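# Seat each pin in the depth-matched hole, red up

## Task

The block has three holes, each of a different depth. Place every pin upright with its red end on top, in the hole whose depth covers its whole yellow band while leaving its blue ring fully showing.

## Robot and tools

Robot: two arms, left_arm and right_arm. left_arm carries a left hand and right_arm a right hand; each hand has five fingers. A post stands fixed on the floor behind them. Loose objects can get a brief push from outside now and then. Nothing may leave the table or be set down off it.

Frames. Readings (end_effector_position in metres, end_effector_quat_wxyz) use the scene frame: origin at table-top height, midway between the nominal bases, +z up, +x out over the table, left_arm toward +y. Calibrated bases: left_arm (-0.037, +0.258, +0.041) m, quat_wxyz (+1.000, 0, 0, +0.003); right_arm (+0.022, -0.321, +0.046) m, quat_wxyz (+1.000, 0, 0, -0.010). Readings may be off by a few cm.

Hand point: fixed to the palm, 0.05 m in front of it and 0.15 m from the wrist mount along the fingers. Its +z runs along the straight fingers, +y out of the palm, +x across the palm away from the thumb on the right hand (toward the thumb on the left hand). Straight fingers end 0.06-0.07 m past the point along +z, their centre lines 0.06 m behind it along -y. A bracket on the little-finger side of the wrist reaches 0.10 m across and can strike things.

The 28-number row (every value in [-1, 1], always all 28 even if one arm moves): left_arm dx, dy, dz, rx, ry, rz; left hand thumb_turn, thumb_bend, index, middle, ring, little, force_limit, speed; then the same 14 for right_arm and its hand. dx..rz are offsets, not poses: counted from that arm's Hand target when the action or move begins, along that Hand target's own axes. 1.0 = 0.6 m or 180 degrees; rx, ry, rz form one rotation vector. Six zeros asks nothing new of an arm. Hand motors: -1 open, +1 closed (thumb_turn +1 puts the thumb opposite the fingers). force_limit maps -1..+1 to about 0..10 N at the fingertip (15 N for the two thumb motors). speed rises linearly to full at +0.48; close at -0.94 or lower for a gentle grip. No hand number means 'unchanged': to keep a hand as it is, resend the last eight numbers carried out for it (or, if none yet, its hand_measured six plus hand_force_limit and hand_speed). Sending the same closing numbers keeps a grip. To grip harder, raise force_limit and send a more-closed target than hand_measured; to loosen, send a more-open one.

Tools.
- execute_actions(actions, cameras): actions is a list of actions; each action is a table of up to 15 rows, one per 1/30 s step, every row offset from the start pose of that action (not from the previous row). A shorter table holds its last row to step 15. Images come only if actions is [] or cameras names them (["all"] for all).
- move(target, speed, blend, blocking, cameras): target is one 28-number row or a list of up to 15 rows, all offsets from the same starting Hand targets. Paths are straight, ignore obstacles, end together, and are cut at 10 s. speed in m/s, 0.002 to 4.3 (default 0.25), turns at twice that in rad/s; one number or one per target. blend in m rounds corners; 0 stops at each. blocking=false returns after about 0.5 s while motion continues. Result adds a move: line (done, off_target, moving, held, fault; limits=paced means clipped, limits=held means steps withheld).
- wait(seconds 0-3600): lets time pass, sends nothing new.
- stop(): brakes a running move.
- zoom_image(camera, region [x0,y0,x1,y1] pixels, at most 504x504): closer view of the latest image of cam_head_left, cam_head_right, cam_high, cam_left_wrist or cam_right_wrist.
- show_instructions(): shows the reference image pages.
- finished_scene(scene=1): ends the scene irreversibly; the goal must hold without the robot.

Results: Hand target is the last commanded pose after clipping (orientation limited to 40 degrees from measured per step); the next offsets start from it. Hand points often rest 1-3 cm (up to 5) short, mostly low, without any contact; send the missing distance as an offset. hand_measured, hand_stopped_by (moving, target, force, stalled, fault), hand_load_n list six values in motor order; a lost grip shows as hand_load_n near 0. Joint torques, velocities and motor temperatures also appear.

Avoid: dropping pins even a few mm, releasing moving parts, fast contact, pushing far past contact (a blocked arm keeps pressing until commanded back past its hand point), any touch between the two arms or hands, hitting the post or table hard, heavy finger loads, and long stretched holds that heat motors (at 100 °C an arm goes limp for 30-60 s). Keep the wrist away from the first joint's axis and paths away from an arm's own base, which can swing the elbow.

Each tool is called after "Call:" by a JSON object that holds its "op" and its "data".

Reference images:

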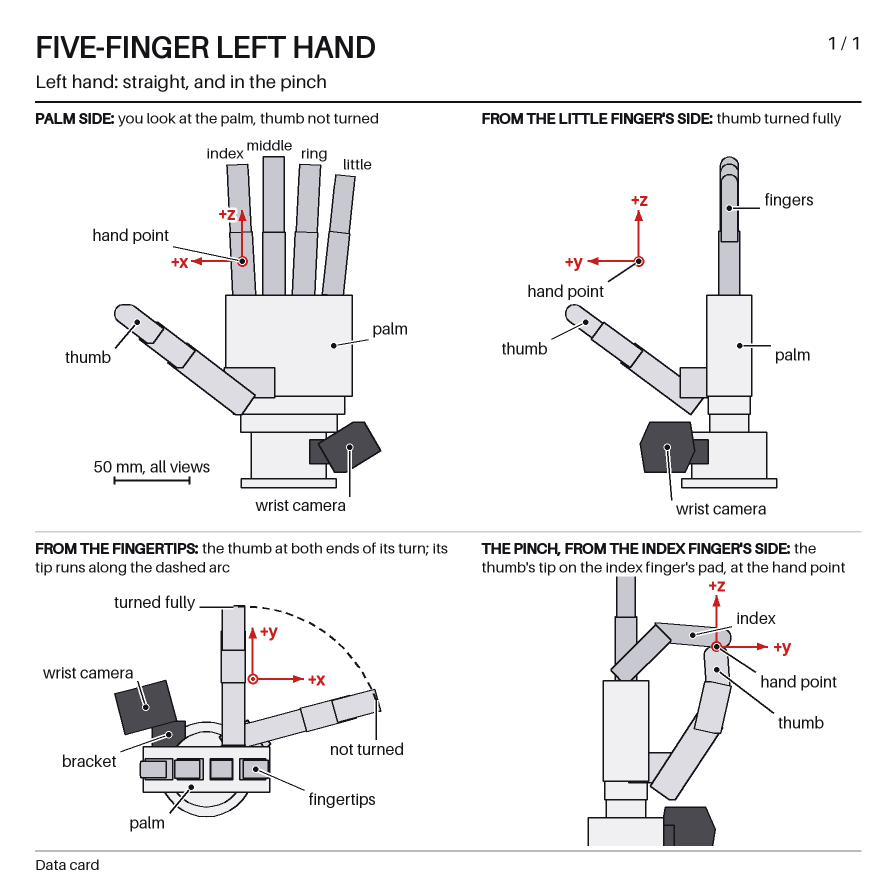

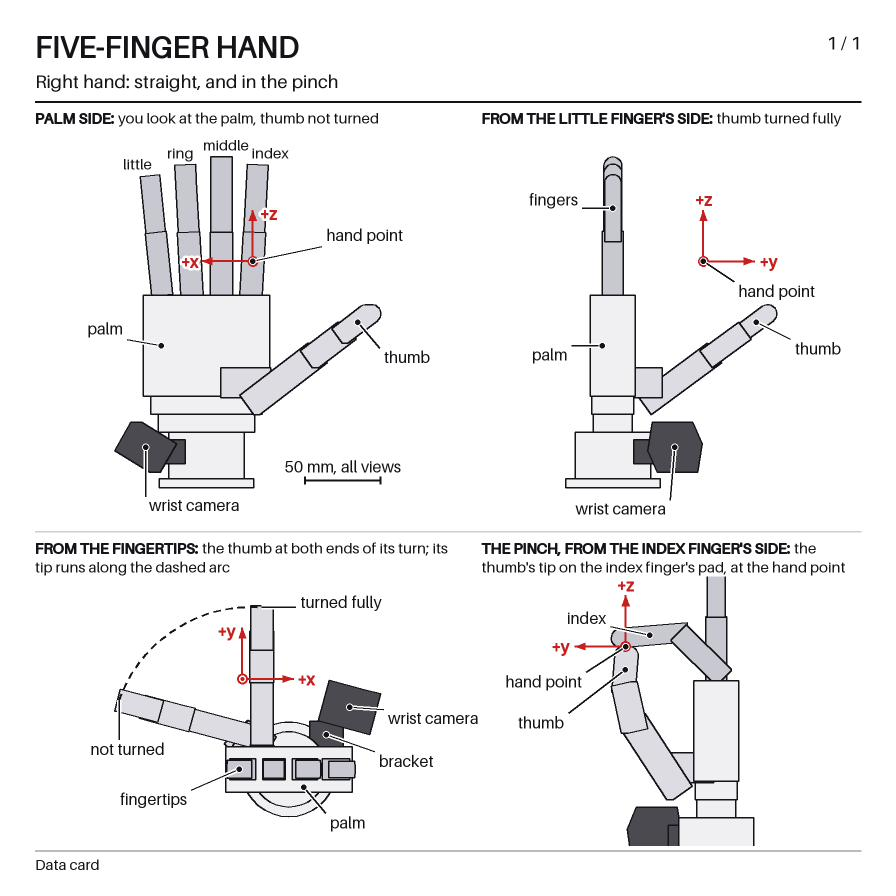

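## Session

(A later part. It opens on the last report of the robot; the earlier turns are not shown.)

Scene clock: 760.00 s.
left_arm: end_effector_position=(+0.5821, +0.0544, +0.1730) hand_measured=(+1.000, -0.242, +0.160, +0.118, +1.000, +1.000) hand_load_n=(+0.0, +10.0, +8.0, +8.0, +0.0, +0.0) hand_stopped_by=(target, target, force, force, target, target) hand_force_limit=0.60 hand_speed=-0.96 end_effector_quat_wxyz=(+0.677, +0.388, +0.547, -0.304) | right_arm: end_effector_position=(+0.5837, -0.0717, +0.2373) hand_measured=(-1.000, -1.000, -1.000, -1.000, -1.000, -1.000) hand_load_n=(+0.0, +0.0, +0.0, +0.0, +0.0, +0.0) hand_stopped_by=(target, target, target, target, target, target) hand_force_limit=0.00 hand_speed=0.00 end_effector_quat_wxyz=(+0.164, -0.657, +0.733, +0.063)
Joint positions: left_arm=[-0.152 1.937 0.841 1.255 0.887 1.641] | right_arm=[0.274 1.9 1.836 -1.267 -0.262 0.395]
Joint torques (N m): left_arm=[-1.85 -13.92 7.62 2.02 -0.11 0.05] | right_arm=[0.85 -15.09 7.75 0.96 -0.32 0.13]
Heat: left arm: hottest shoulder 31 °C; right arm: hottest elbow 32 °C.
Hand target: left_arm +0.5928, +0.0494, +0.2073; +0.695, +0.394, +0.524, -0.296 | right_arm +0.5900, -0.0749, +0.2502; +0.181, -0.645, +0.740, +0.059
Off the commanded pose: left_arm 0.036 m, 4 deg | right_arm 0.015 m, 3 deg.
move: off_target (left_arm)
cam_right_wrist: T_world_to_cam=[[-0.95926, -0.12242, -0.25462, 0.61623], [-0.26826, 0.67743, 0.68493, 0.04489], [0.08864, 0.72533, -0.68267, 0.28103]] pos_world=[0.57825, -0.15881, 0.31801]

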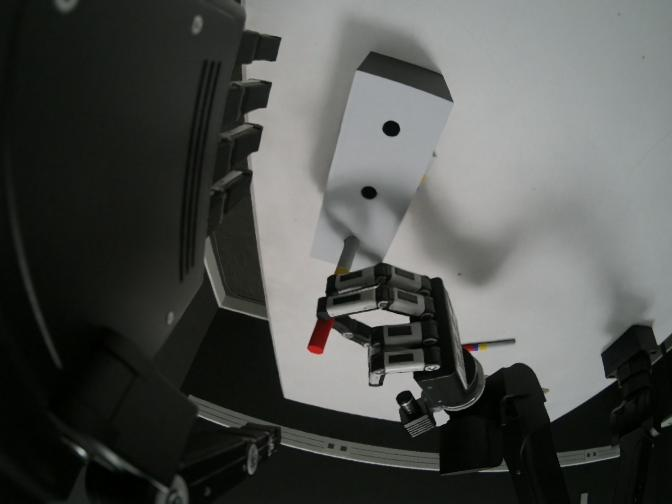

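Call:
{"op": "zoom_image", "data": {"camera": "cam_right_wrist", "region": [310, 210, 400, 300]}}

Call:
{"op": "zoom_image", "data": {"camera": "cam_right_wrist", "region": [290, 230, 460, 400]}}

Scaled by 5.600 from the camera's image (finer frame: 960x720).

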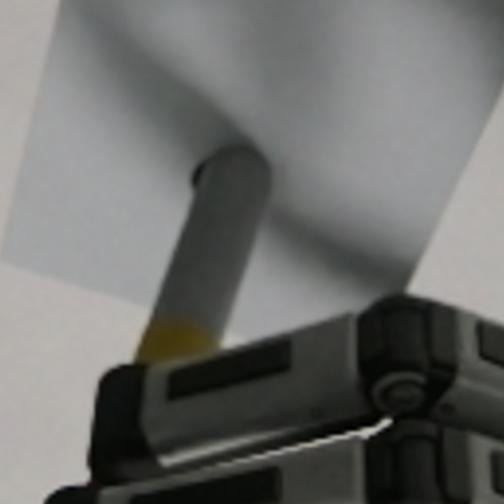

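Scaled by 2.965 from the camera's image (finer frame: 960x720).

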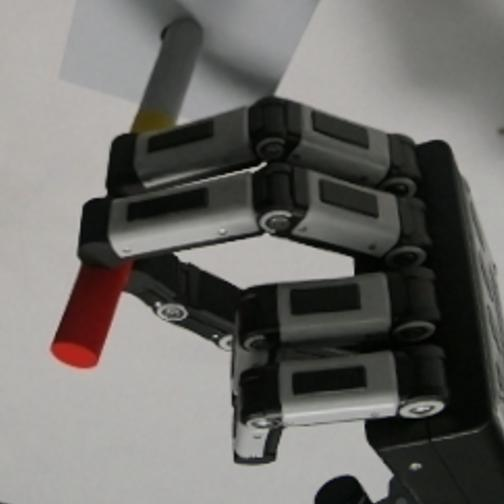

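Call:
{"op": "move", "data": {"target": [-0.0096, 0.0024, 0.0014, 0, 0, 0, 1, -0.24, 0.31, 0.31, 1, 1, 0.6, -0.96, 0, 0, 0, 0, 0, 0, -1, -1, -1, -1, -1, -1, 0, 0.0], "speed": 0.02}}

Scene clock: 762.37 s.
left_arm: end_effector_position=(+0.5821, +0.0543, +0.1807) hand_measured=(+1.000, -0.242, +0.160, +0.118, +1.000, +1.000) hand_load_n=(+0.0, +10.0, +8.0, +8.0, +0.0, +0.0) hand_stopped_by=(target, target, force, force, target, target) hand_force_limit=0.60 hand_speed=-0.96 end_effector_quat_wxyz=(+0.678, +0.388, +0.546, -0.303) | right_arm: end_effector_position=(+0.5837, -0.0717, +0.2373) hand_measured=(-1.000, -1.000, -1.000, -1.000, -1.000, -1.000) hand_load_n=(+0.0, +0.0, +0.0, +0.0, +0.0, +0.0) hand_stopped_by=(target, target, target, target, target, target) hand_force_limit=0.00 hand_speed=0.00 end_effector_quat_wxyz=(+0.164, -0.657, +0.733, +0.063)
Joint positions: left_arm=[-0.152 1.919 0.841 1.24 0.887 1.641] | right_arm=[0.274 1.9 1.836 -1.267 -0.262 0.395]
Joint torques (N m): left_arm=[-2.02 -14.15 7.79 2.19 -0.12 0.01] | right_arm=[0.67 -15.15 7.73 1.01 -0.31 0.13]
Heat: left arm: hottest shoulder 31 °C; right arm: hottest elbow 32 °C.
Hand target: left_arm +0.5928, +0.0494, +0.2133; +0.695, +0.394, +0.524, -0.296 | right_arm +0.5900, -0.0749, +0.2502; +0.181, -0.645, +0.740, +0.059
Off the commanded pose: left_arm 0.035 m, 3 deg | right_arm 0.015 m, 3 deg.
move: off_target (left_arm)

Call:
{"op": "move", "data": {"target": [0.0, 0.0069, -0.0114, 0, 0, 0, 1, -0.24, 0.31, 0.31, 1, 1, 0.6, -0.96, 0, 0, 0, 0, 0, 0, -1, -1, -1, -1, -1, -1, 0, 0.0], "speed": 0.02, "cameras": ["cam_right_wrist"]}}

Call:
{"op": "zoom_image", "data": {"camera": "cam_right_wrist", "region": [310, 210, 400, 300]}}

Scene clock: 764.07 s.
left_arm: end_effector_position=(+0.5800, +0.0519, +0.1801) hand_measured=(+1.000, -0.242, +0.160, +0.118, +1.000, +1.000) hand_load_n=(+0.0, +10.0, +8.0, +8.0, +0.0, +0.0) hand_stopped_by=(target, target, force, force, target, target) hand_force_limit=0.60 hand_speed=-0.96 end_effector_quat_wxyz=(+0.674, +0.392, +0.544, -0.309) | right_arm: end_effector_position=(+0.5837, -0.0717, +0.2373) hand_measured=(-1.000, -1.000, -1.000, -1.000, -1.000, -1.000) hand_load_n=(+0.0, +0.0, +0.0, +0.0, +0.0, +0.0) hand_stopped_by=(target, target, target, target, target, target) hand_force_limit=0.00 hand_speed=0.00 end_effector_quat_wxyz=(+0.164, -0.657, +0.733, +0.063)
Joint positions: left_arm=[-0.152 1.919 0.841 1.24 0.902 1.637] | right_arm=[0.274 1.9 1.836 -1.267 -0.262 0.395]
Joint torques (N m): left_arm=[-0.5 -13.51 7.45 2.33 -0.06 0.03] | right_arm=[0.79 -15.09 7.75 0.96 -0.33 0.13]
Heat: left arm: hottest shoulder 31 °C; right arm: hottest elbow 32 °C.
Hand target: left_arm +0.5928, +0.0574, +0.2133; +0.695, +0.394, +0.524, -0.296 | right_arm +0.5900, -0.0749, +0.2502; +0.181, -0.645, +0.740, +0.059
Off the commanded pose: left_arm 0.036 m, 4 deg | right_arm 0.015 m, 3 deg.
move: off_target (left_arm)
cam_right_wrist: T_world_to_cam=[[-0.95926, -0.12242, -0.25462, 0.61623], [-0.26826, 0.67743, 0.68493, 0.04489], [0.08864, 0.72533, -0.68267, 0.28103]] pos_world=[0.57825, -0.15881, 0.31801]

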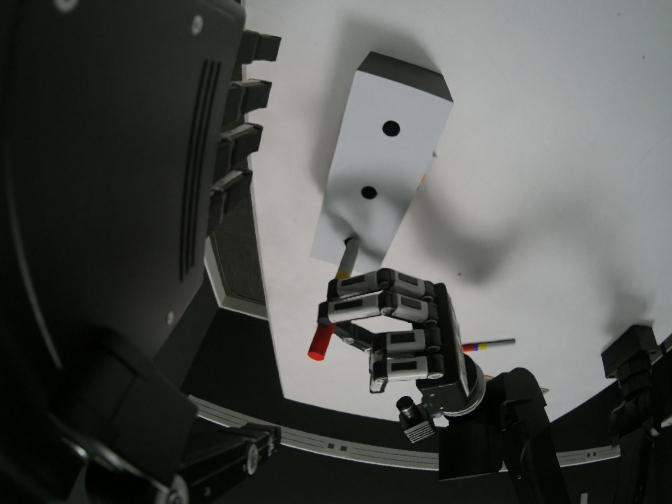

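Scaled by 5.600 from the camera's image (finer frame: 960x720).

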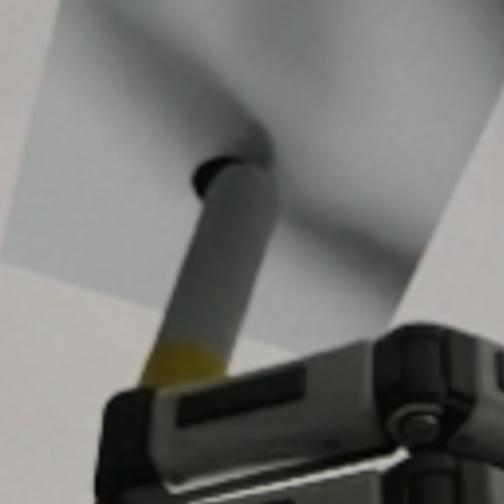

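Call:
{"op": "move", "data": {"target": [0.0, 0.00515, -0.00857, 0, 0, 0, 1, -0.24, 0.31, 0.31, 1, 1, 0.6, -0.96, 0, 0, 0, 0, 0, 0, -1, -1, -1, -1, -1, -1, 0, 0.0], "speed": 0.02}}

Scene clock: 766.37 s.
left_arm: end_effector_position=(+0.5811, +0.0585, +0.1796) hand_measured=(+1.000, -0.242, +0.160, +0.118, +1.000, +1.000) hand_load_n=(+0.0, +10.0, +8.0, +7.5, +0.0, +0.0) hand_stopped_by=(target, target, force, force, target, target) hand_force_limit=0.60 hand_speed=-0.96 end_effector_quat_wxyz=(+0.673, +0.391, +0.546, -0.309) | right_arm: end_effector_position=(+0.5837, -0.0717, +0.2373) hand_measured=(-1.000, -1.000, -1.000, -1.000, -1.000, -1.000) hand_load_n=(+0.0, +0.0, +0.0, +0.0, +0.0, +0.0) hand_stopped_by=(target, target, target, target, target, target) hand_force_limit=0.00 hand_speed=0.00 end_effector_quat_wxyz=(+0.164, -0.657, +0.733, +0.063)
Joint positions: left_arm=[-0.138 1.919 0.841 1.24 0.915 1.632] | right_arm=[0.274 1.9 1.836 -1.267 -0.262 0.395]
Joint torques (N m): left_arm=[-0.73 -14.04 7.36 2.54 -0.1 0.03] | right_arm=[0.62 -15.03 7.77 0.96 -0.31 0.14]
Heat: left arm: hottest shoulder 31 °C; right arm: hottest elbow 32 °C.
Hand target: left_arm +0.5928, +0.0634, +0.2133; +0.695, +0.394, +0.524, -0.296 | right_arm +0.5900, -0.0749, +0.2502; +0.181, -0.645, +0.740, +0.059
Off the commanded pose: left_arm 0.036 m, 4 deg | right_arm 0.015 m, 3 deg.
move: off_target (left_arm)

Call:
{"op": "execute_actions", "data": {"actions": [], "cameras": ["cam_right_wrist"]}}

Call:
{"op": "zoom_image", "data": {"camera": "cam_right_wrist", "region": [310, 210, 400, 300]}}

Scene clock: 766.73 s.
left_arm: end_effector_position=(+0.5811, +0.0585, +0.1796) hand_measured=(+1.000, -0.242, +0.160, +0.118, +1.000, +1.000) hand_load_n=(+0.0, +10.0, +8.0, +8.0, +0.0, +0.0) hand_stopped_by=(target, target, force, force, target, target) hand_force_limit=0.60 hand_speed=-0.96 end_effector_quat_wxyz=(+0.673, +0.391, +0.546, -0.309) | right_arm: end_effector_position=(+0.5837, -0.0717, +0.2373) hand_measured=(-1.000, -1.000, -1.000, -1.000, -1.000, -1.000) hand_load_n=(+0.0, +0.0, +0.0, +0.0, +0.0, +0.0) hand_stopped_by=(target, target, target, target, target, target) hand_force_limit=0.00 hand_speed=0.00 end_effector_quat_wxyz=(+0.164, -0.657, +0.733, +0.063)
Joint positions: left_arm=[-0.138 1.919 0.841 1.24 0.915 1.632] | right_arm=[0.274 1.9 1.836 -1.267 -0.262 0.395]
Joint velocities: within noise
Joint torques (N m): left_arm=[-1.08 -14.39 7.42 2.65 -0.12 0.03] | right_arm=[0.73 -15.03 7.79 1.01 -0.32 0.15]
Motor temperatures (°C): left_arm=[29 31 27 24 21 21] | right_arm=[23 31 32 24 25 24]
Heat: left arm: hottest shoulder 31 °C; right arm: hottest elbow 32 °C.
Hand target: left_arm +0.5928, +0.0634, +0.2133; +0.695, +0.394, +0.524, -0.296 | right_arm +0.5900, -0.0749, +0.2502; +0.181, -0.645, +0.740, +0.059
Off the commanded pose: left_arm 0.036 m, 4 deg | right_arm 0.015 m, 3 deg.
camera_calibration:
cam_right_wrist: T_world_to_cam=[[-0.95926, -0.12242, -0.25462, 0.61623], [-0.26826, 0.67743, 0.68493, 0.04489], [0.08864, 0.72533, -0.68267, 0.28103]] pos_world=[0.57825, -0.15881, 0.31801]
Images, in order (width x height): cam_right_wrist 672x504.

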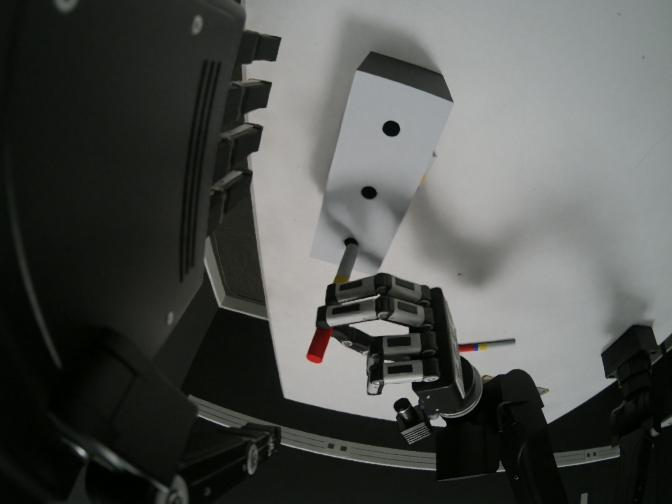

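Scaled by 5.600 from the camera's image (finer frame: 960x720).

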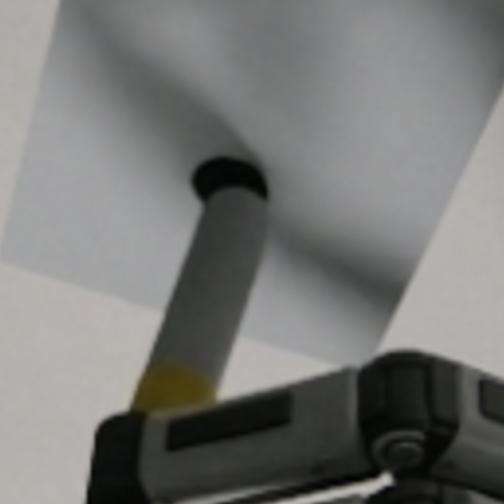

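Call:
{"op": "move", "data": {"target": [-0.0005, -0.0001, -0.0030, -0.0007, -0.0103, 0.0124, 1, -0.24, 0.31, 0.31, 1, 1, 0.6, -0.96, 0, 0, 0, 0, 0, 0, -1, -1, -1, -1, -1, -1, 0, 0.0], "speed": 0.02, "cameras": ["cam_right_wrist"]}}

Call:
{"op": "zoom_image", "data": {"camera": "cam_right_wrist", "region": [310, 210, 400, 300]}}

Scene clock: 773.53 s.
left_arm: end_effector_position=(+0.5799, +0.0594, +0.1946) hand_measured=(+1.000, -0.242, +0.160, +0.118, +1.000, +1.000) hand_load_n=(+0.0, +10.0, +8.0, +7.5, +0.0, +0.0) hand_stopped_by=(target, target, force, force, target, target) hand_force_limit=0.60 hand_speed=-0.96 end_effector_quat_wxyz=(+0.691, +0.397, +0.524, -0.300) | right_arm: end_effector_position=(+0.5837, -0.0717, +0.2373) hand_measured=(-1.000, -1.000, -1.000, -1.000, -1.000, -1.000) hand_load_n=(+0.0, +0.0, +0.0, +0.0, +0.5, +0.0) hand_stopped_by=(target, target, target, target, target, target) hand_force_limit=0.00 hand_speed=0.00 end_effector_quat_wxyz=(+0.164, -0.657, +0.733, +0.063)
Joint positions: left_arm=[-0.136 1.919 0.841 1.303 0.916 1.629] | right_arm=[0.274 1.9 1.836 -1.267 -0.262 0.395]
Joint torques (N m): left_arm=[-0.79 -11.46 7.45 3.43 -0.11 0.05] | right_arm=[0.67 -15.03 7.72 0.98 -0.33 0.14]
Heat: left arm: hottest shoulder 31 °C; right arm: hottest elbow 32 °C.
Hand target: left_arm +0.5918, +0.0650, +0.2134; +0.709, +0.398, +0.505, -0.289 | right_arm +0.5900, -0.0749, +0.2502; +0.181, -0.645, +0.740, +0.059
Off the commanded pose: left_arm 0.023 m, 3 deg | right_arm 0.015 m, 3 deg.
move: off_target (left_arm)
cam_right_wrist: T_world_to_cam=[[-0.95926, -0.12242, -0.25462, 0.61623], [-0.26826, 0.67743, 0.68493, 0.04489], [0.08864, 0.72533, -0.68267, 0.28103]] pos_world=[0.57825, -0.15881, 0.31801]

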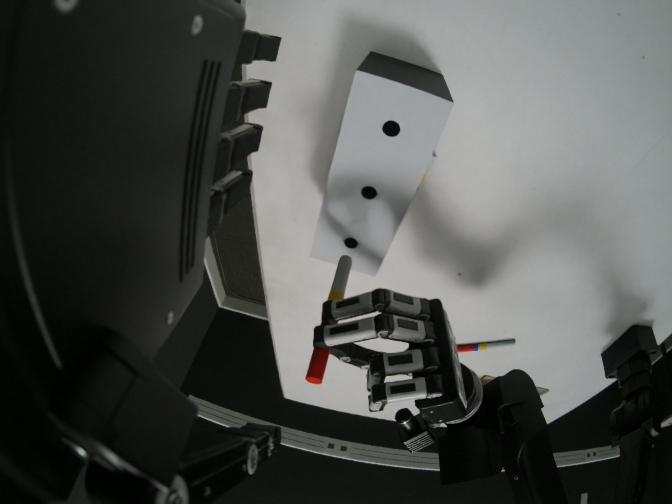

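Scaled by 5.600 from the camera's image (finer frame: 960x720).

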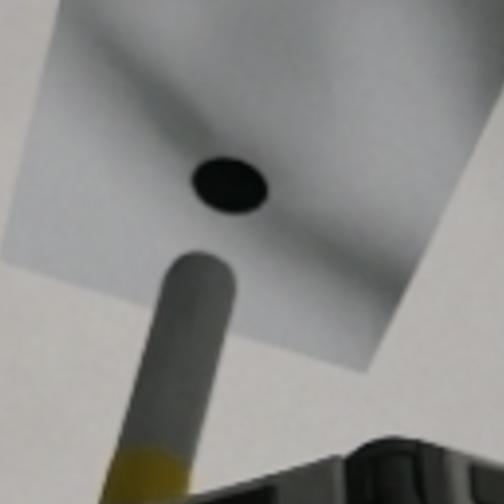

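Call:
{"op": "move", "data": {"target": [0.0126, -0.0028, -0.0037, 0, 0, 0, 1, -0.24, 0.31, 0.31, 1, 1, 0.6, -0.96, 0, 0, 0, 0, 0, 0, -1, -1, -1, -1, -1, -1, 0, 0.0], "speed": 0.015, "cameras": ["cam_right_wrist"]}}

Call:
{"op": "zoom_image", "data": {"camera": "cam_right_wrist", "region": [310, 210, 400, 300]}}

Scene clock: 776.23 s.
left_arm: end_effector_position=(+0.5796, +0.0599, +0.1883) hand_measured=(+1.000, -0.242, +0.160, +0.118, +1.000, +1.000) hand_load_n=(+0.0, +10.0, +8.0, +7.5, +0.0, +0.0) hand_stopped_by=(target, target, force, force, target, target) hand_force_limit=0.60 hand_speed=-0.96 end_effector_quat_wxyz=(+0.692, +0.397, +0.523, -0.301) | right_arm: end_effector_position=(+0.5837, -0.0717, +0.2373) hand_measured=(-1.000, -1.000, -1.000, -1.000, -1.000, -1.000) hand_load_n=(+0.0, +0.0, +0.0, +0.0, +0.0, +0.0) hand_stopped_by=(target, target, target, target, target, target) hand_force_limit=0.00 hand_speed=0.00 end_effector_quat_wxyz=(+0.164, -0.657, +0.733, +0.063)
Joint positions: left_arm=[-0.135 1.937 0.841 1.324 0.919 1.628] | right_arm=[0.274 1.9 1.836 -1.267 -0.262 0.395]
Joint torques (N m): left_arm=[-0.79 -11.52 7.34 3.4 -0.12 0.03] | right_arm=[0.73 -15.27 7.71 0.95 -0.32 0.14]
Heat: left arm: hottest shoulder 31 °C; right arm: hottest shoulder 32 °C.
Hand target: left_arm +0.5918, +0.0659, +0.2054; +0.709, +0.398, +0.505, -0.289 | right_arm +0.5900, -0.0749, +0.2502; +0.181, -0.645, +0.740, +0.059
Off the commanded pose: left_arm 0.022 m, 3 deg | right_arm 0.015 m, 3 deg.
move: off_target (left_arm)
cam_right_wrist: T_world_to_cam=[[-0.95926, -0.12242, -0.25462, 0.61623], [-0.26826, 0.67743, 0.68493, 0.04489], [0.08864, 0.72533, -0.68267, 0.28103]] pos_world=[0.57825, -0.15881, 0.31801]

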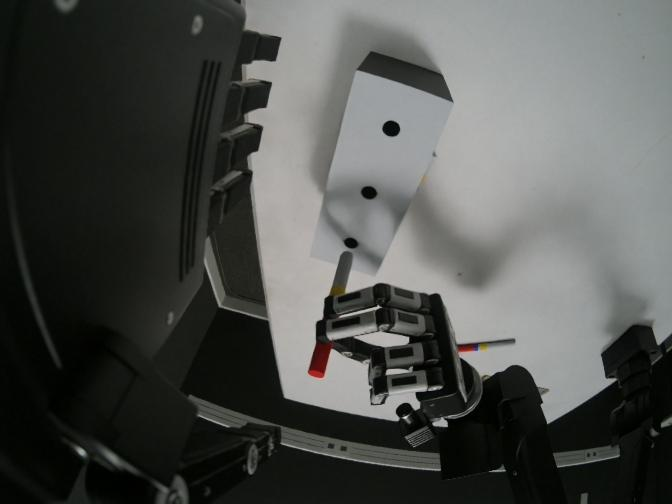

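Scaled by 5.600 from the camera's image (finer frame: 960x720).

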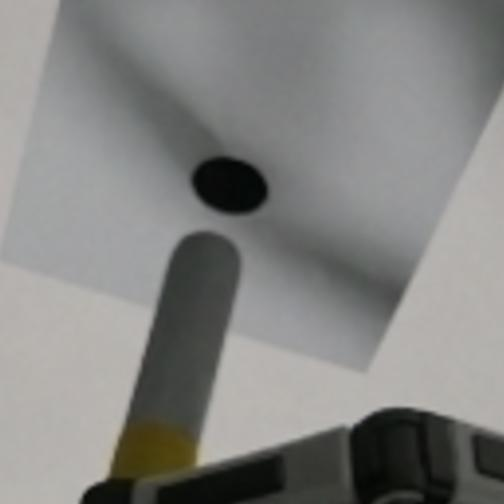

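Call:
{"op": "move", "data": {"target": [0.0142, -0.0041, -0.0026, 0, 0, 0, 1, -0.24, 0.31, 0.31, 1, 1, 0.6, -0.96, 0, 0, 0, 0, 0, 0, -1, -1, -1, -1, -1, -1, 0, 0.0], "speed": 0.015, "cameras": ["cam_right_wrist"]}}

Call:
{"op": "zoom_image", "data": {"camera": "cam_right_wrist", "region": [310, 210, 400, 300]}}

Scene clock: 778.03 s.
left_arm: end_effector_position=(+0.5793, +0.0599, +0.1797) hand_measured=(+1.000, -0.242, +0.160, +0.118, +1.000, +1.000) hand_load_n=(+0.0, +10.0, +8.0, +8.0, +0.0, +0.0) hand_stopped_by=(target, target, force, force, target, target) hand_force_limit=0.60 hand_speed=-0.96 end_effector_quat_wxyz=(+0.692, +0.397, +0.523, -0.301) | right_arm: end_effector_position=(+0.5837, -0.0717, +0.2373) hand_measured=(-1.000, -1.000, -1.000, -1.000, -1.000, -1.000) hand_load_n=(+0.0, +0.0, +0.0, +0.0, +0.0, +0.0) hand_stopped_by=(target, target, target, target, target, target) hand_force_limit=0.00 hand_speed=0.00 end_effector_quat_wxyz=(+0.164, -0.657, +0.733, +0.063)
Joint positions: left_arm=[-0.135 1.96 0.841 1.347 0.919 1.628] | right_arm=[0.274 1.9 1.836 -1.267 -0.262 0.395]
Joint torques (N m): left_arm=[-1.14 -11.52 7.16 3.51 -0.12 0.01] | right_arm=[0.79 -15.27 7.75 0.96 -0.32 0.13]
Heat: left arm: hottest shoulder 31 °C; right arm: hottest shoulder 32 °C.
Hand target: left_arm +0.5918, +0.0659, +0.1964; +0.709, +0.398, +0.505, -0.289 | right_arm +0.5900, -0.0749, +0.2502; +0.181, -0.645, +0.740, +0.059
Off the commanded pose: left_arm 0.022 m, 3 deg | right_arm 0.015 m, 3 deg.
move: off_target (left_arm)
cam_right_wrist: T_world_to_cam=[[-0.95926, -0.12242, -0.25462, 0.61623], [-0.26826, 0.67743, 0.68493, 0.04489], [0.08864, 0.72533, -0.68267, 0.28103]] pos_world=[0.57825, -0.15881, 0.31801]

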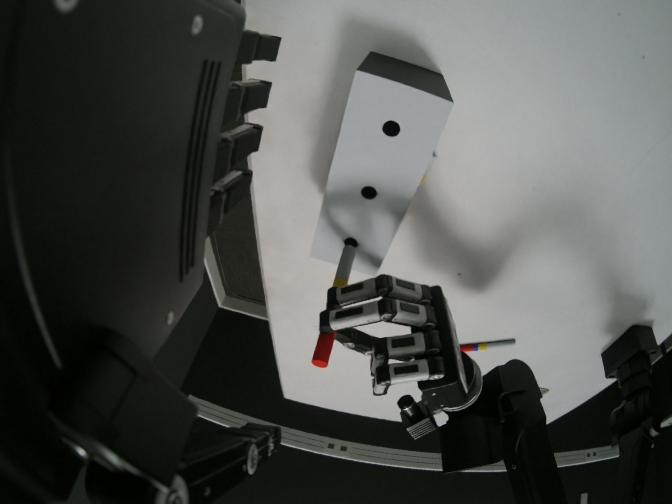

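Scaled by 5.600 from the camera's image (finer frame: 960x720).

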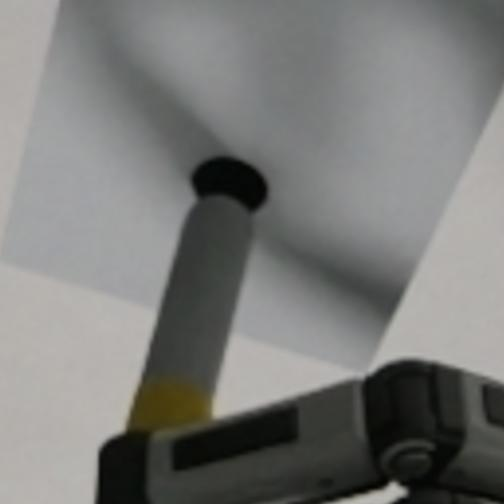

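Call:
{"op": "move", "data": {"target": [0.0126, -0.0036, -0.0023, 0, 0, 0, 1, -0.24, 0.31, 0.31, 1, 1, 0.6, -0.96, 0, 0, 0, 0, 0, 0, -1, -1, -1, -1, -1, -1, 0, 0.0], "speed": 0.015, "cameras": ["cam_right_wrist"]}}

Call:
{"op": "zoom_image", "data": {"camera": "cam_right_wrist", "region": [310, 210, 400, 300]}}

Scene clock: 779.70 s.
left_arm: end_effector_position=(+0.5788, +0.0600, +0.1722) hand_measured=(+1.000, -0.242, +0.160, +0.118, +1.000, +1.000) hand_load_n=(+0.0, +10.0, +8.0, +8.0, +0.0, +0.0) hand_stopped_by=(target, target, force, force, target, target) hand_force_limit=0.60 hand_speed=-0.96 end_effector_quat_wxyz=(+0.692, +0.397, +0.523, -0.301) | right_arm: end_effector_position=(+0.5837, -0.0717, +0.2373) hand_measured=(-1.000, -1.000, -1.000, -1.000, -1.000, -1.000) hand_load_n=(+0.0, +0.0, +0.0, +0.0, +0.0, +0.0) hand_stopped_by=(target, target, target, target, target, target) hand_force_limit=0.00 hand_speed=0.00 end_effector_quat_wxyz=(+0.164, -0.657, +0.733, +0.063)
Joint positions: left_arm=[-0.135 1.98 0.841 1.367 0.919 1.628] | right_arm=[0.274 1.9 1.836 -1.267 -0.262 0.395]
Joint torques (N m): left_arm=[-0.97 -11.69 7.24 3.54 -0.16 0.01] | right_arm=[0.67 -15.33 7.76 0.99 -0.33 0.15]
Heat: left arm: hottest shoulder 31 °C; right arm: hottest shoulder 32 °C.
Hand target: left_arm +0.5918, +0.0660, +0.1884; +0.709, +0.398, +0.505, -0.289 | right_arm +0.5900, -0.0749, +0.2502; +0.181, -0.645, +0.740, +0.059
Off the commanded pose: left_arm 0.022 m, 3 deg | right_arm 0.015 m, 3 deg.
move: off_target (left_arm)
cam_right_wrist: T_world_to_cam=[[-0.95926, -0.12242, -0.25462, 0.61623], [-0.26826, 0.67743, 0.68493, 0.04489], [0.08864, 0.72533, -0.68267, 0.28103]] pos_world=[0.57825, -0.15881, 0.31801]

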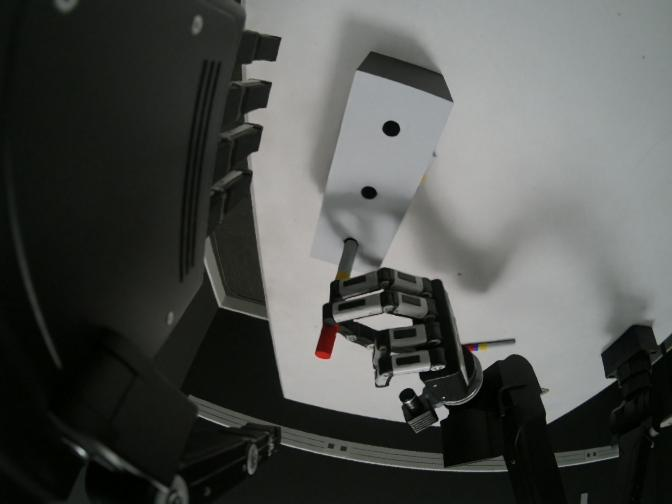

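Scaled by 5.600 from the camera's image (finer frame: 960x720).

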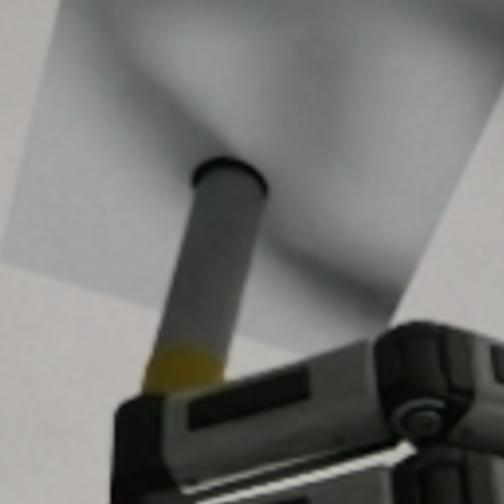

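Call:
{"op": "move", "data": {"target": [0.0110, -0.0032, -0.0020, 0, 0, 0, 1, -0.24, 0.31, 0.31, 1, 1, 0.6, -0.96, 0, 0, 0, 0, 0, 0, -1, -1, -1, -1, -1, -1, 0, 0.0], "speed": 0.015, "cameras": ["cam_right_wrist"]}}

Call:
{"op": "zoom_image", "data": {"camera": "cam_right_wrist", "region": [310, 210, 400, 300]}}

Scene clock: 781.47 s.
left_arm: end_effector_position=(+0.5791, +0.0599, +0.1667) hand_measured=(+1.000, -0.242, +0.160, +0.118, +1.000, +1.000) hand_load_n=(+0.0, +9.5, +8.5, +7.0, +0.0, +0.0) hand_stopped_by=(target, target, force, force, target, target) hand_force_limit=0.60 hand_speed=-0.96 end_effector_quat_wxyz=(+0.693, +0.398, +0.521, -0.300) | right_arm: end_effector_position=(+0.5837, -0.0717, +0.2373) hand_measured=(-1.000, -1.000, -1.000, -1.000, -1.000, -1.000) hand_load_n=(+0.0, +0.0, +0.0, +0.0, +0.0, +0.0) hand_stopped_by=(target, target, target, target, target, target) hand_force_limit=0.00 hand_speed=0.00 end_effector_quat_wxyz=(+0.164, -0.657, +0.733, +0.063)
Joint positions: left_arm=[-0.135 2 0.845 1.39 0.919 1.628] | right_arm=[0.274 1.9 1.836 -1.267 -0.262 0.395]
Joint torques (N m): left_arm=[-0.91 -11.28 6.95 3.3 -0.15 0.04] | right_arm=[0.67 -15.33 7.73 0.95 -0.32 0.14]
Heat: left arm: hottest shoulder 31 °C; right arm: hottest shoulder 32 °C.
Hand target: left_arm +0.5918, +0.0659, +0.1814; +0.709, +0.398, +0.505, -0.289 | right_arm +0.5900, -0.0749, +0.2502; +0.181, -0.645, +0.740, +0.059
Off the commanded pose: left_arm 0.020 m, 3 deg | right_arm 0.015 m, 3 deg.
move: off_target (left_arm)
cam_right_wrist: T_world_to_cam=[[-0.95926, -0.12242, -0.25462, 0.61623], [-0.26826, 0.67743, 0.68493, 0.04489], [0.08864, 0.72533, -0.68267, 0.28103]] pos_world=[0.57825, -0.15881, 0.31801]

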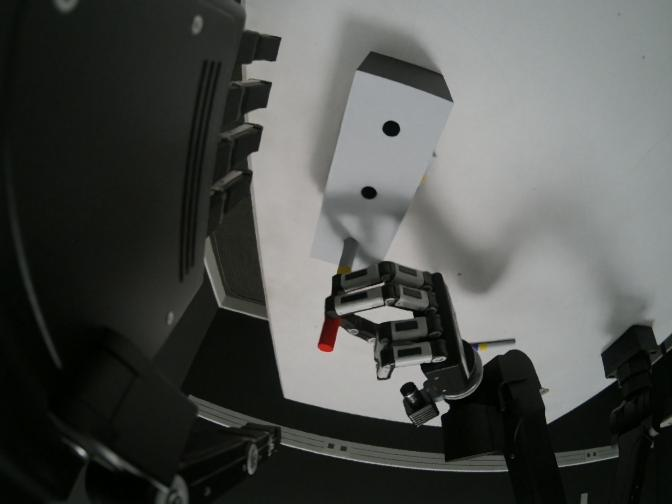

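Scaled by 5.600 from the camera's image (finer frame: 960x720).

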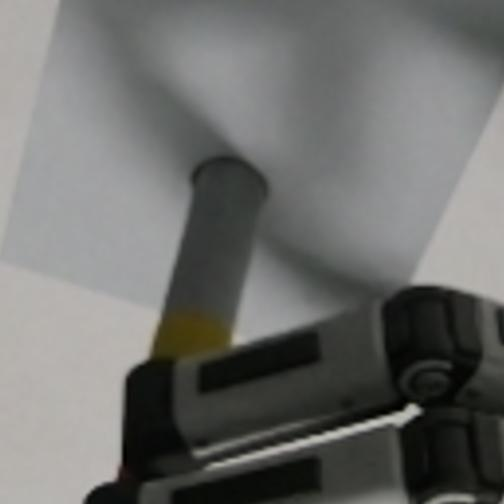

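Call:
{"op": "move", "data": {"target": [0.0126, -0.0036, -0.0023, 0, 0, 0, 1, -0.24, 0.31, 0.31, 1, 1, 0.6, -0.96, 0, 0, 0, 0, 0, 0, -1, -1, -1, -1, -1, -1, 0, 0.0], "speed": 0.015, "cameras": ["cam_right_wrist"]}}

Call:
{"op": "zoom_image", "data": {"camera": "cam_right_wrist", "region": [310, 210, 400, 300]}}

Scene clock: 783.10 s.
left_arm: end_effector_position=(+0.5782, +0.0591, +0.1569) hand_measured=(+1.000, -0.242, +0.160, +0.118, +1.000, +1.000) hand_load_n=(+0.0, +10.0, +8.5, +7.0, +0.0, +0.0) hand_stopped_by=(target, target, force, force, target, target) hand_force_limit=0.60 hand_speed=-0.96 end_effector_quat_wxyz=(+0.691, +0.398, +0.523, -0.301) | right_arm: end_effector_position=(+0.5837, -0.0717, +0.2373) hand_measured=(-1.000, -1.000, -1.000, -1.000, -1.000, -1.000) hand_load_n=(+0.0, +0.0, +0.0, +0.0, +0.0, +0.0) hand_stopped_by=(target, target, target, target, target, target) hand_force_limit=0.00 hand_speed=0.00 end_effector_quat_wxyz=(+0.164, -0.657, +0.733, +0.063)
Joint positions: left_arm=[-0.136 2.022 0.845 1.404 0.919 1.628] | right_arm=[0.274 1.9 1.836 -1.267 -0.262 0.395]
Joint torques (N m): left_arm=[-0.44 -11.99 6.99 3.44 -0.18 0.01] | right_arm=[0.79 -15.21 7.72 0.96 -0.32 0.13]
Heat: left arm: hottest shoulder 31 °C; right arm: hottest shoulder 32 °C.
Hand target: left_arm +0.5918, +0.0660, +0.1734; +0.709, +0.398, +0.505, -0.289 | right_arm +0.5900, -0.0749, +0.2502; +0.181, -0.645, +0.740, +0.059
Off the commanded pose: left_arm 0.023 m, 3 deg | right_arm 0.015 m, 3 deg.
move: off_target (left_arm)
cam_right_wrist: T_world_to_cam=[[-0.95926, -0.12242, -0.25462, 0.61623], [-0.26826, 0.67743, 0.68493, 0.04489], [0.08864, 0.72533, -0.68267, 0.28103]] pos_world=[0.57825, -0.15881, 0.31801]

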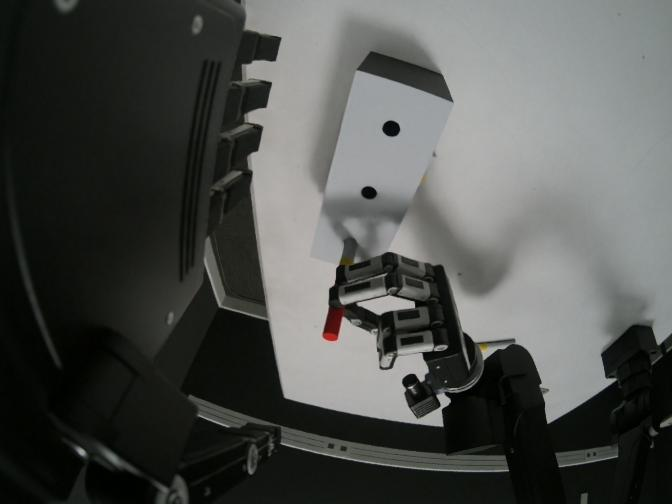

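Scaled by 5.600 from the camera's image (finer frame: 960x720).

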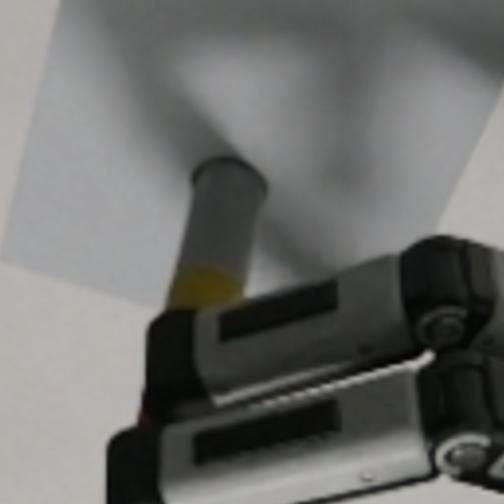

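Call:
{"op": "move", "data": {"target": [0.0126, -0.0036, -0.0023, 0, 0, 0, 1, -0.24, 0.31, 0.31, 1, 1, 0.6, -0.96, 0, 0, 0, 0, 0, 0, -1, -1, -1, -1, -1, -1, 0, 0.0], "speed": 0.015, "cameras": ["cam_right_wrist"]}}

Call:
{"op": "zoom_image", "data": {"camera": "cam_right_wrist", "region": [310, 210, 400, 300]}}

Scene clock: 786.63 s.
left_arm: end_effector_position=(+0.5788, +0.0590, +0.1499) hand_measured=(+1.000, -0.242, +0.160, +0.118, +1.000, +1.000) hand_load_n=(+0.0, +10.0, +8.0, +7.5, +0.5, +0.0) hand_stopped_by=(target, target, force, force, target, target) hand_force_limit=0.60 hand_speed=-0.96 end_effector_quat_wxyz=(+0.691, +0.398, +0.523, -0.301) | right_arm: end_effector_position=(+0.5837, -0.0717, +0.2373) hand_measured=(-1.000, -1.000, -1.000, -1.000, -1.000, -1.000) hand_load_n=(-0.5, +0.0, +0.0, +0.0, +0.0, +0.0) hand_stopped_by=(target, target, target, target, target, target) hand_force_limit=0.00 hand_speed=0.00 end_effector_quat_wxyz=(+0.164, -0.657, +0.733, +0.063)
Joint positions: left_arm=[-0.136 2.043 0.849 1.422 0.919 1.628] | right_arm=[0.274 1.9 1.836 -1.267 -0.262 0.395]
Joint torques (N m): left_arm=[-0.73 -11.87 6.82 3.4 -0.16 0.02] | right_arm=[0.73 -15.15 7.73 0.9 -0.32 0.14]
Heat: left arm: hottest shoulder 31 °C; right arm: hottest shoulder 32 °C.
Hand target: left_arm +0.5918, +0.0660, +0.1654; +0.709, +0.398, +0.505, -0.289 | right_arm +0.5900, -0.0749, +0.2502; +0.181, -0.645, +0.740, +0.059
Off the commanded pose: left_arm 0.021 m, 3 deg | right_arm 0.015 m, 3 deg.
move: off_target (left_arm)
cam_right_wrist: T_world_to_cam=[[-0.95926, -0.12242, -0.25462, 0.61623], [-0.26826, 0.67743, 0.68493, 0.04489], [0.08864, 0.72533, -0.68267, 0.28103]] pos_world=[0.57825, -0.15881, 0.31801]

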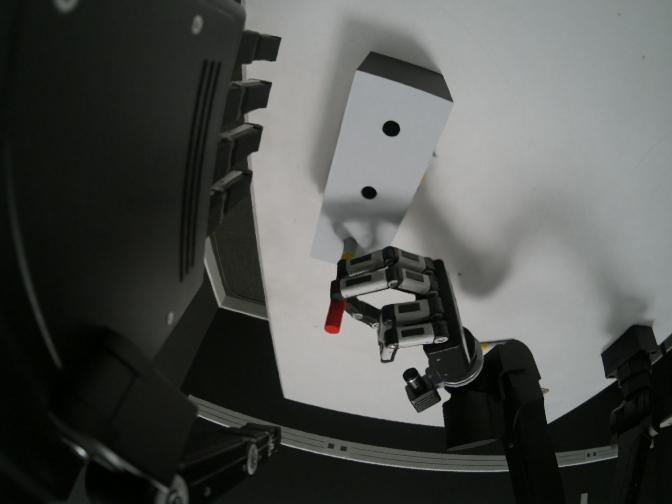

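Scaled by 5.600 from the camera's image (finer frame: 960x720).

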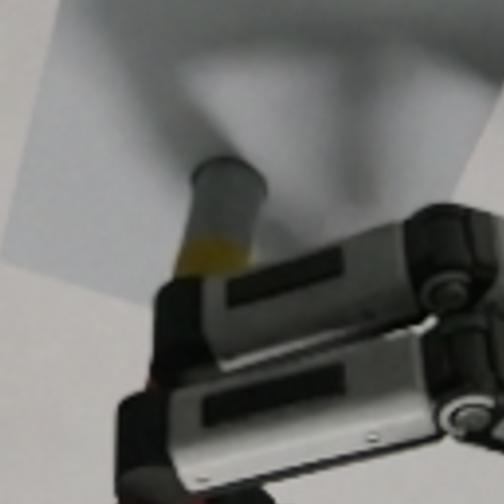

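Call:
{"op": "move", "data": {"target": [0.0126, -0.0036, -0.0023, 0, 0, 0, 1, -0.24, 0.31, 0.31, 1, 1, 0.6, -0.96, 0, 0, 0, 0, 0, 0, -1, -1, -1, -1, -1, -1, 0, 0.0], "speed": 0.015, "cameras": ["cam_right_wrist"]}}

Call:
{"op": "zoom_image", "data": {"camera": "cam_right_wrist", "region": [310, 210, 400, 300]}}

Scene clock: 788.17 s.
left_arm: end_effector_position=(+0.5793, +0.0589, +0.1455) hand_measured=(+1.000, -0.242, +0.160, +0.118, +1.000, +1.000) hand_load_n=(+0.0, +10.0, +7.5, +8.0, +0.0, +0.0) hand_stopped_by=(target, target, force, force, target, target) hand_force_limit=0.60 hand_speed=-0.96 end_effector_quat_wxyz=(+0.693, +0.398, +0.520, -0.300) | right_arm: end_effector_position=(+0.5837, -0.0717, +0.2373) hand_measured=(-1.000, -1.000, -1.000, -1.000, -1.000, -1.000) hand_load_n=(+0.0, +0.0, +0.0, +0.0, +0.0, +0.0) hand_stopped_by=(target, target, target, target, target, target) hand_force_limit=0.00 hand_speed=0.00 end_effector_quat_wxyz=(+0.164, -0.657, +0.733, +0.063)
Joint positions: left_arm=[-0.136 2.062 0.854 1.444 0.919 1.628] | right_arm=[0.274 1.9 1.836 -1.267 -0.262 0.395]
Joint torques (N m): left_arm=[-1.08 -11.93 6.63 3.45 -0.16 -0.01] | right_arm=[0.85 -15.21 7.73 0.95 -0.32 0.15]
Heat: left arm: hottest shoulder 31 °C; right arm: hottest shoulder 32 °C.
Hand target: left_arm +0.5918, +0.0660, +0.1574; +0.709, +0.398, +0.505, -0.289 | right_arm +0.5900, -0.0749, +0.2502; +0.181, -0.645, +0.740, +0.059
Off the commanded pose: left_arm 0.019 m, 3 deg | right_arm 0.015 m, 3 deg.
move: off_target (left_arm)
cam_right_wrist: T_world_to_cam=[[-0.95926, -0.12242, -0.25462, 0.61623], [-0.26826, 0.67743, 0.68493, 0.04489], [0.08864, 0.72533, -0.68267, 0.28103]] pos_world=[0.57825, -0.15881, 0.31801]

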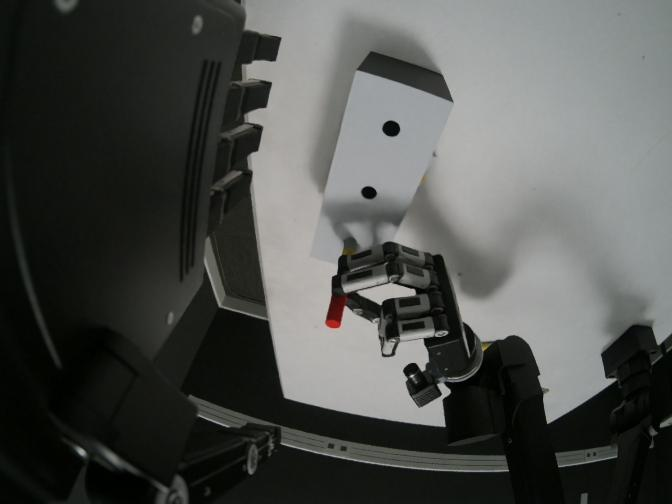

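Scaled by 5.600 from the camera's image (finer frame: 960x720).

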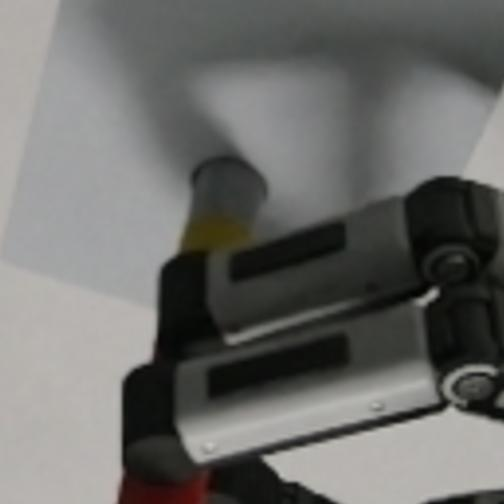

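Call:
{"op": "move", "data": {"target": [0.0095, -0.0027, -0.0017, 0, 0, 0, 1, -0.24, 0.31, 0.31, 1, 1, 0.6, -0.96, 0, 0, 0, 0, 0, 0, -1, -1, -1, -1, -1, -1, 0, 0.0], "speed": 0.015, "cameras": ["cam_right_wrist"]}}

Call:
{"op": "zoom_image", "data": {"camera": "cam_right_wrist", "region": [310, 210, 400, 300]}}

Scene clock: 789.67 s.
left_arm: end_effector_position=(+0.5794, +0.0589, +0.1396) hand_measured=(+1.000, -0.242, +0.160, +0.118, +1.000, +1.000) hand_load_n=(-0.5, +10.0, +7.0, +8.5, +0.0, +0.0) hand_stopped_by=(target, target, force, force, target, target) hand_force_limit=0.60 hand_speed=-0.96 end_effector_quat_wxyz=(+0.693, +0.398, +0.520, -0.300) | right_arm: end_effector_position=(+0.5837, -0.0717, +0.2373) hand_measured=(-1.000, -1.000, -1.000, -1.000, -1.000, -1.000) hand_load_n=(+0.0, +0.0, +0.0, -0.5, +0.0, +0.0) hand_stopped_by=(target, target, target, target, target, target) hand_force_limit=0.00 hand_speed=0.00 end_effector_quat_wxyz=(+0.164, -0.657, +0.733, +0.063)
Joint positions: left_arm=[-0.136 2.079 0.857 1.458 0.919 1.628] | right_arm=[0.274 1.9 1.836 -1.267 -0.262 0.395]
Joint torques (N m): left_arm=[-0.5 -11.46 6.45 3.34 -0.17 0.04] | right_arm=[0.85 -15.09 7.79 0.96 -0.32 0.15]
Heat: left arm: hottest shoulder 31 °C; right arm: hottest shoulder 32 °C.
Hand target: left_arm +0.5919, +0.0660, +0.1514; +0.709, +0.398, +0.505, -0.289 | right_arm +0.5900, -0.0749, +0.2502; +0.181, -0.645, +0.740, +0.059
Off the commanded pose: left_arm 0.019 m, 3 deg | right_arm 0.015 m, 3 deg.
move: off_target (left_arm)
cam_right_wrist: T_world_to_cam=[[-0.95926, -0.12242, -0.25462, 0.61623], [-0.26826, 0.67743, 0.68493, 0.04489], [0.08864, 0.72533, -0.68267, 0.28103]] pos_world=[0.57825, -0.15881, 0.31801]

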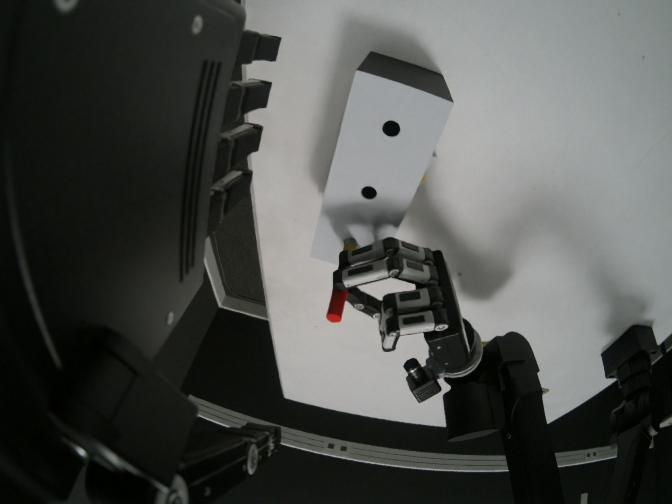

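Scaled by 5.600 from the camera's image (finer frame: 960x720).

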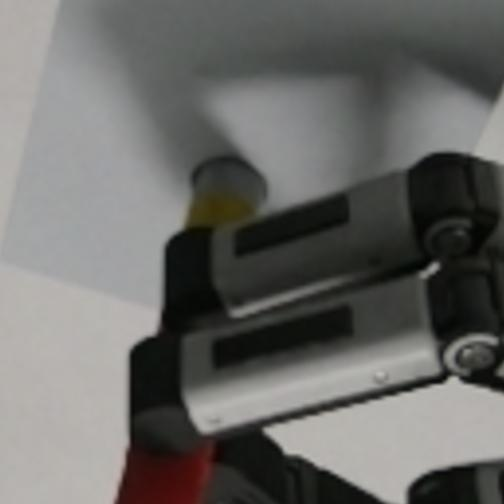

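Call:
{"op": "move", "data": {"target": [0.0079, -0.0023, -0.0014, 0, 0, 0, 1, -0.24, 0.31, 0.31, 1, 1, 0.6, -0.96, 0, 0, 0, 0, 0, 0, -1, -1, -1, -1, -1, -1, 0, 0.0], "speed": 0.015}}

Scene clock: 790.90 s.
left_arm: end_effector_position=(+0.5796, +0.0589, +0.1352) hand_measured=(+1.000, -0.242, +0.160, +0.118, +1.000, +1.000) hand_load_n=(+0.0, +9.5, +7.5, +8.5, +0.0, +0.0) hand_stopped_by=(target, target, force, force, target, target) hand_force_limit=0.60 hand_speed=-0.96 end_effector_quat_wxyz=(+0.694, +0.399, +0.519, -0.300) | right_arm: end_effector_position=(+0.5837, -0.0717, +0.2373) hand_measured=(-1.000, -1.000, -1.000, -1.000, -1.000, -1.000) hand_load_n=(+0.0, +0.0, +0.0, +0.0, +0.0, +0.0) hand_stopped_by=(target, target, target, target, target, target) hand_force_limit=0.00 hand_speed=0.00 end_effector_quat_wxyz=(+0.164, -0.657, +0.733, +0.063)
Joint positions: left_arm=[-0.136 2.092 0.86 1.47 0.919 1.628] | right_arm=[0.274 1.9 1.836 -1.267 -0.262 0.395]
Joint torques (N m): left_arm=[-0.85 -11.63 6.41 3.36 -0.2 0.02] | right_arm=[0.73 -15.15 7.77 0.98 -0.32 0.15]
Heat: left arm: hottest shoulder 31 °C; right arm: hottest shoulder 32 °C.
Hand target: left_arm +0.5919, +0.0660, +0.1464; +0.709, +0.398, +0.505, -0.289 | right_arm +0.5900, -0.0749, +0.2502; +0.181, -0.645, +0.740, +0.059
Off the commanded pose: left_arm 0.018 m, 3 deg | right_arm 0.015 m, 3 deg.
move: off_target (left_arm)

Call:
{"op": "move", "data": {"target": [0.0063, -0.0018, -0.0012, 0, 0, 0, 1, -0.24, 0.31, 0.31, 1, 1, 0.6, -0.96, 0, 0, 0, 0, 0, 0, -1, -1, -1, -1, -1, -1, 0, 0.0], "speed": 0.01}}

Scene clock: 792.13 s.
left_arm: end_effector_position=(+0.5789, +0.0577, +0.1343) hand_measured=(+1.000, -0.242, +0.162, +0.118, +1.000, +1.000) hand_load_n=(-0.5, +2.5, +2.5, +2.5, +0.0, +0.0) hand_stopped_by=(target, target, force, force, target, target) hand_force_limit=0.60 hand_speed=-0.96 end_effector_quat_wxyz=(+0.696, +0.400, +0.516, -0.299) | right_arm: end_effector_position=(+0.5837, -0.0717, +0.2373) hand_measured=(-1.000, -1.000, -1.000, -1.000, -1.000, -1.000) hand_load_n=(+0.0, +0.0, +0.0, +0.0, +0.0, +0.0) hand_stopped_by=(target, target, target, target, target, target) hand_force_limit=0.00 hand_speed=0.00 end_effector_quat_wxyz=(+0.164, -0.657, +0.733, +0.063)
Joint positions: left_arm=[-0.138 2.1 0.861 1.484 0.921 1.628] | right_arm=[0.274 1.9 1.836 -1.267 -0.262 0.395]
Joint torques (N m): left_arm=[-0.79 -11.63 6.34 3.1 -0.23 0.01] | right_arm=[0.5 -15.09 7.72 0.94 -0.32 0.15]
Heat: left arm: hottest shoulder 31 °C; right arm: hottest shoulder 32 °C.
Hand target: left_arm +0.5919, +0.0660, +0.1424; +0.709, +0.398, +0.505, -0.289 | right_arm +0.5900, -0.0749, +0.2502; +0.181, -0.645, +0.740, +0.059
Off the commanded pose: left_arm 0.017 m, 2 deg | right_arm 0.015 m, 3 deg.
move: off_target (left_arm)


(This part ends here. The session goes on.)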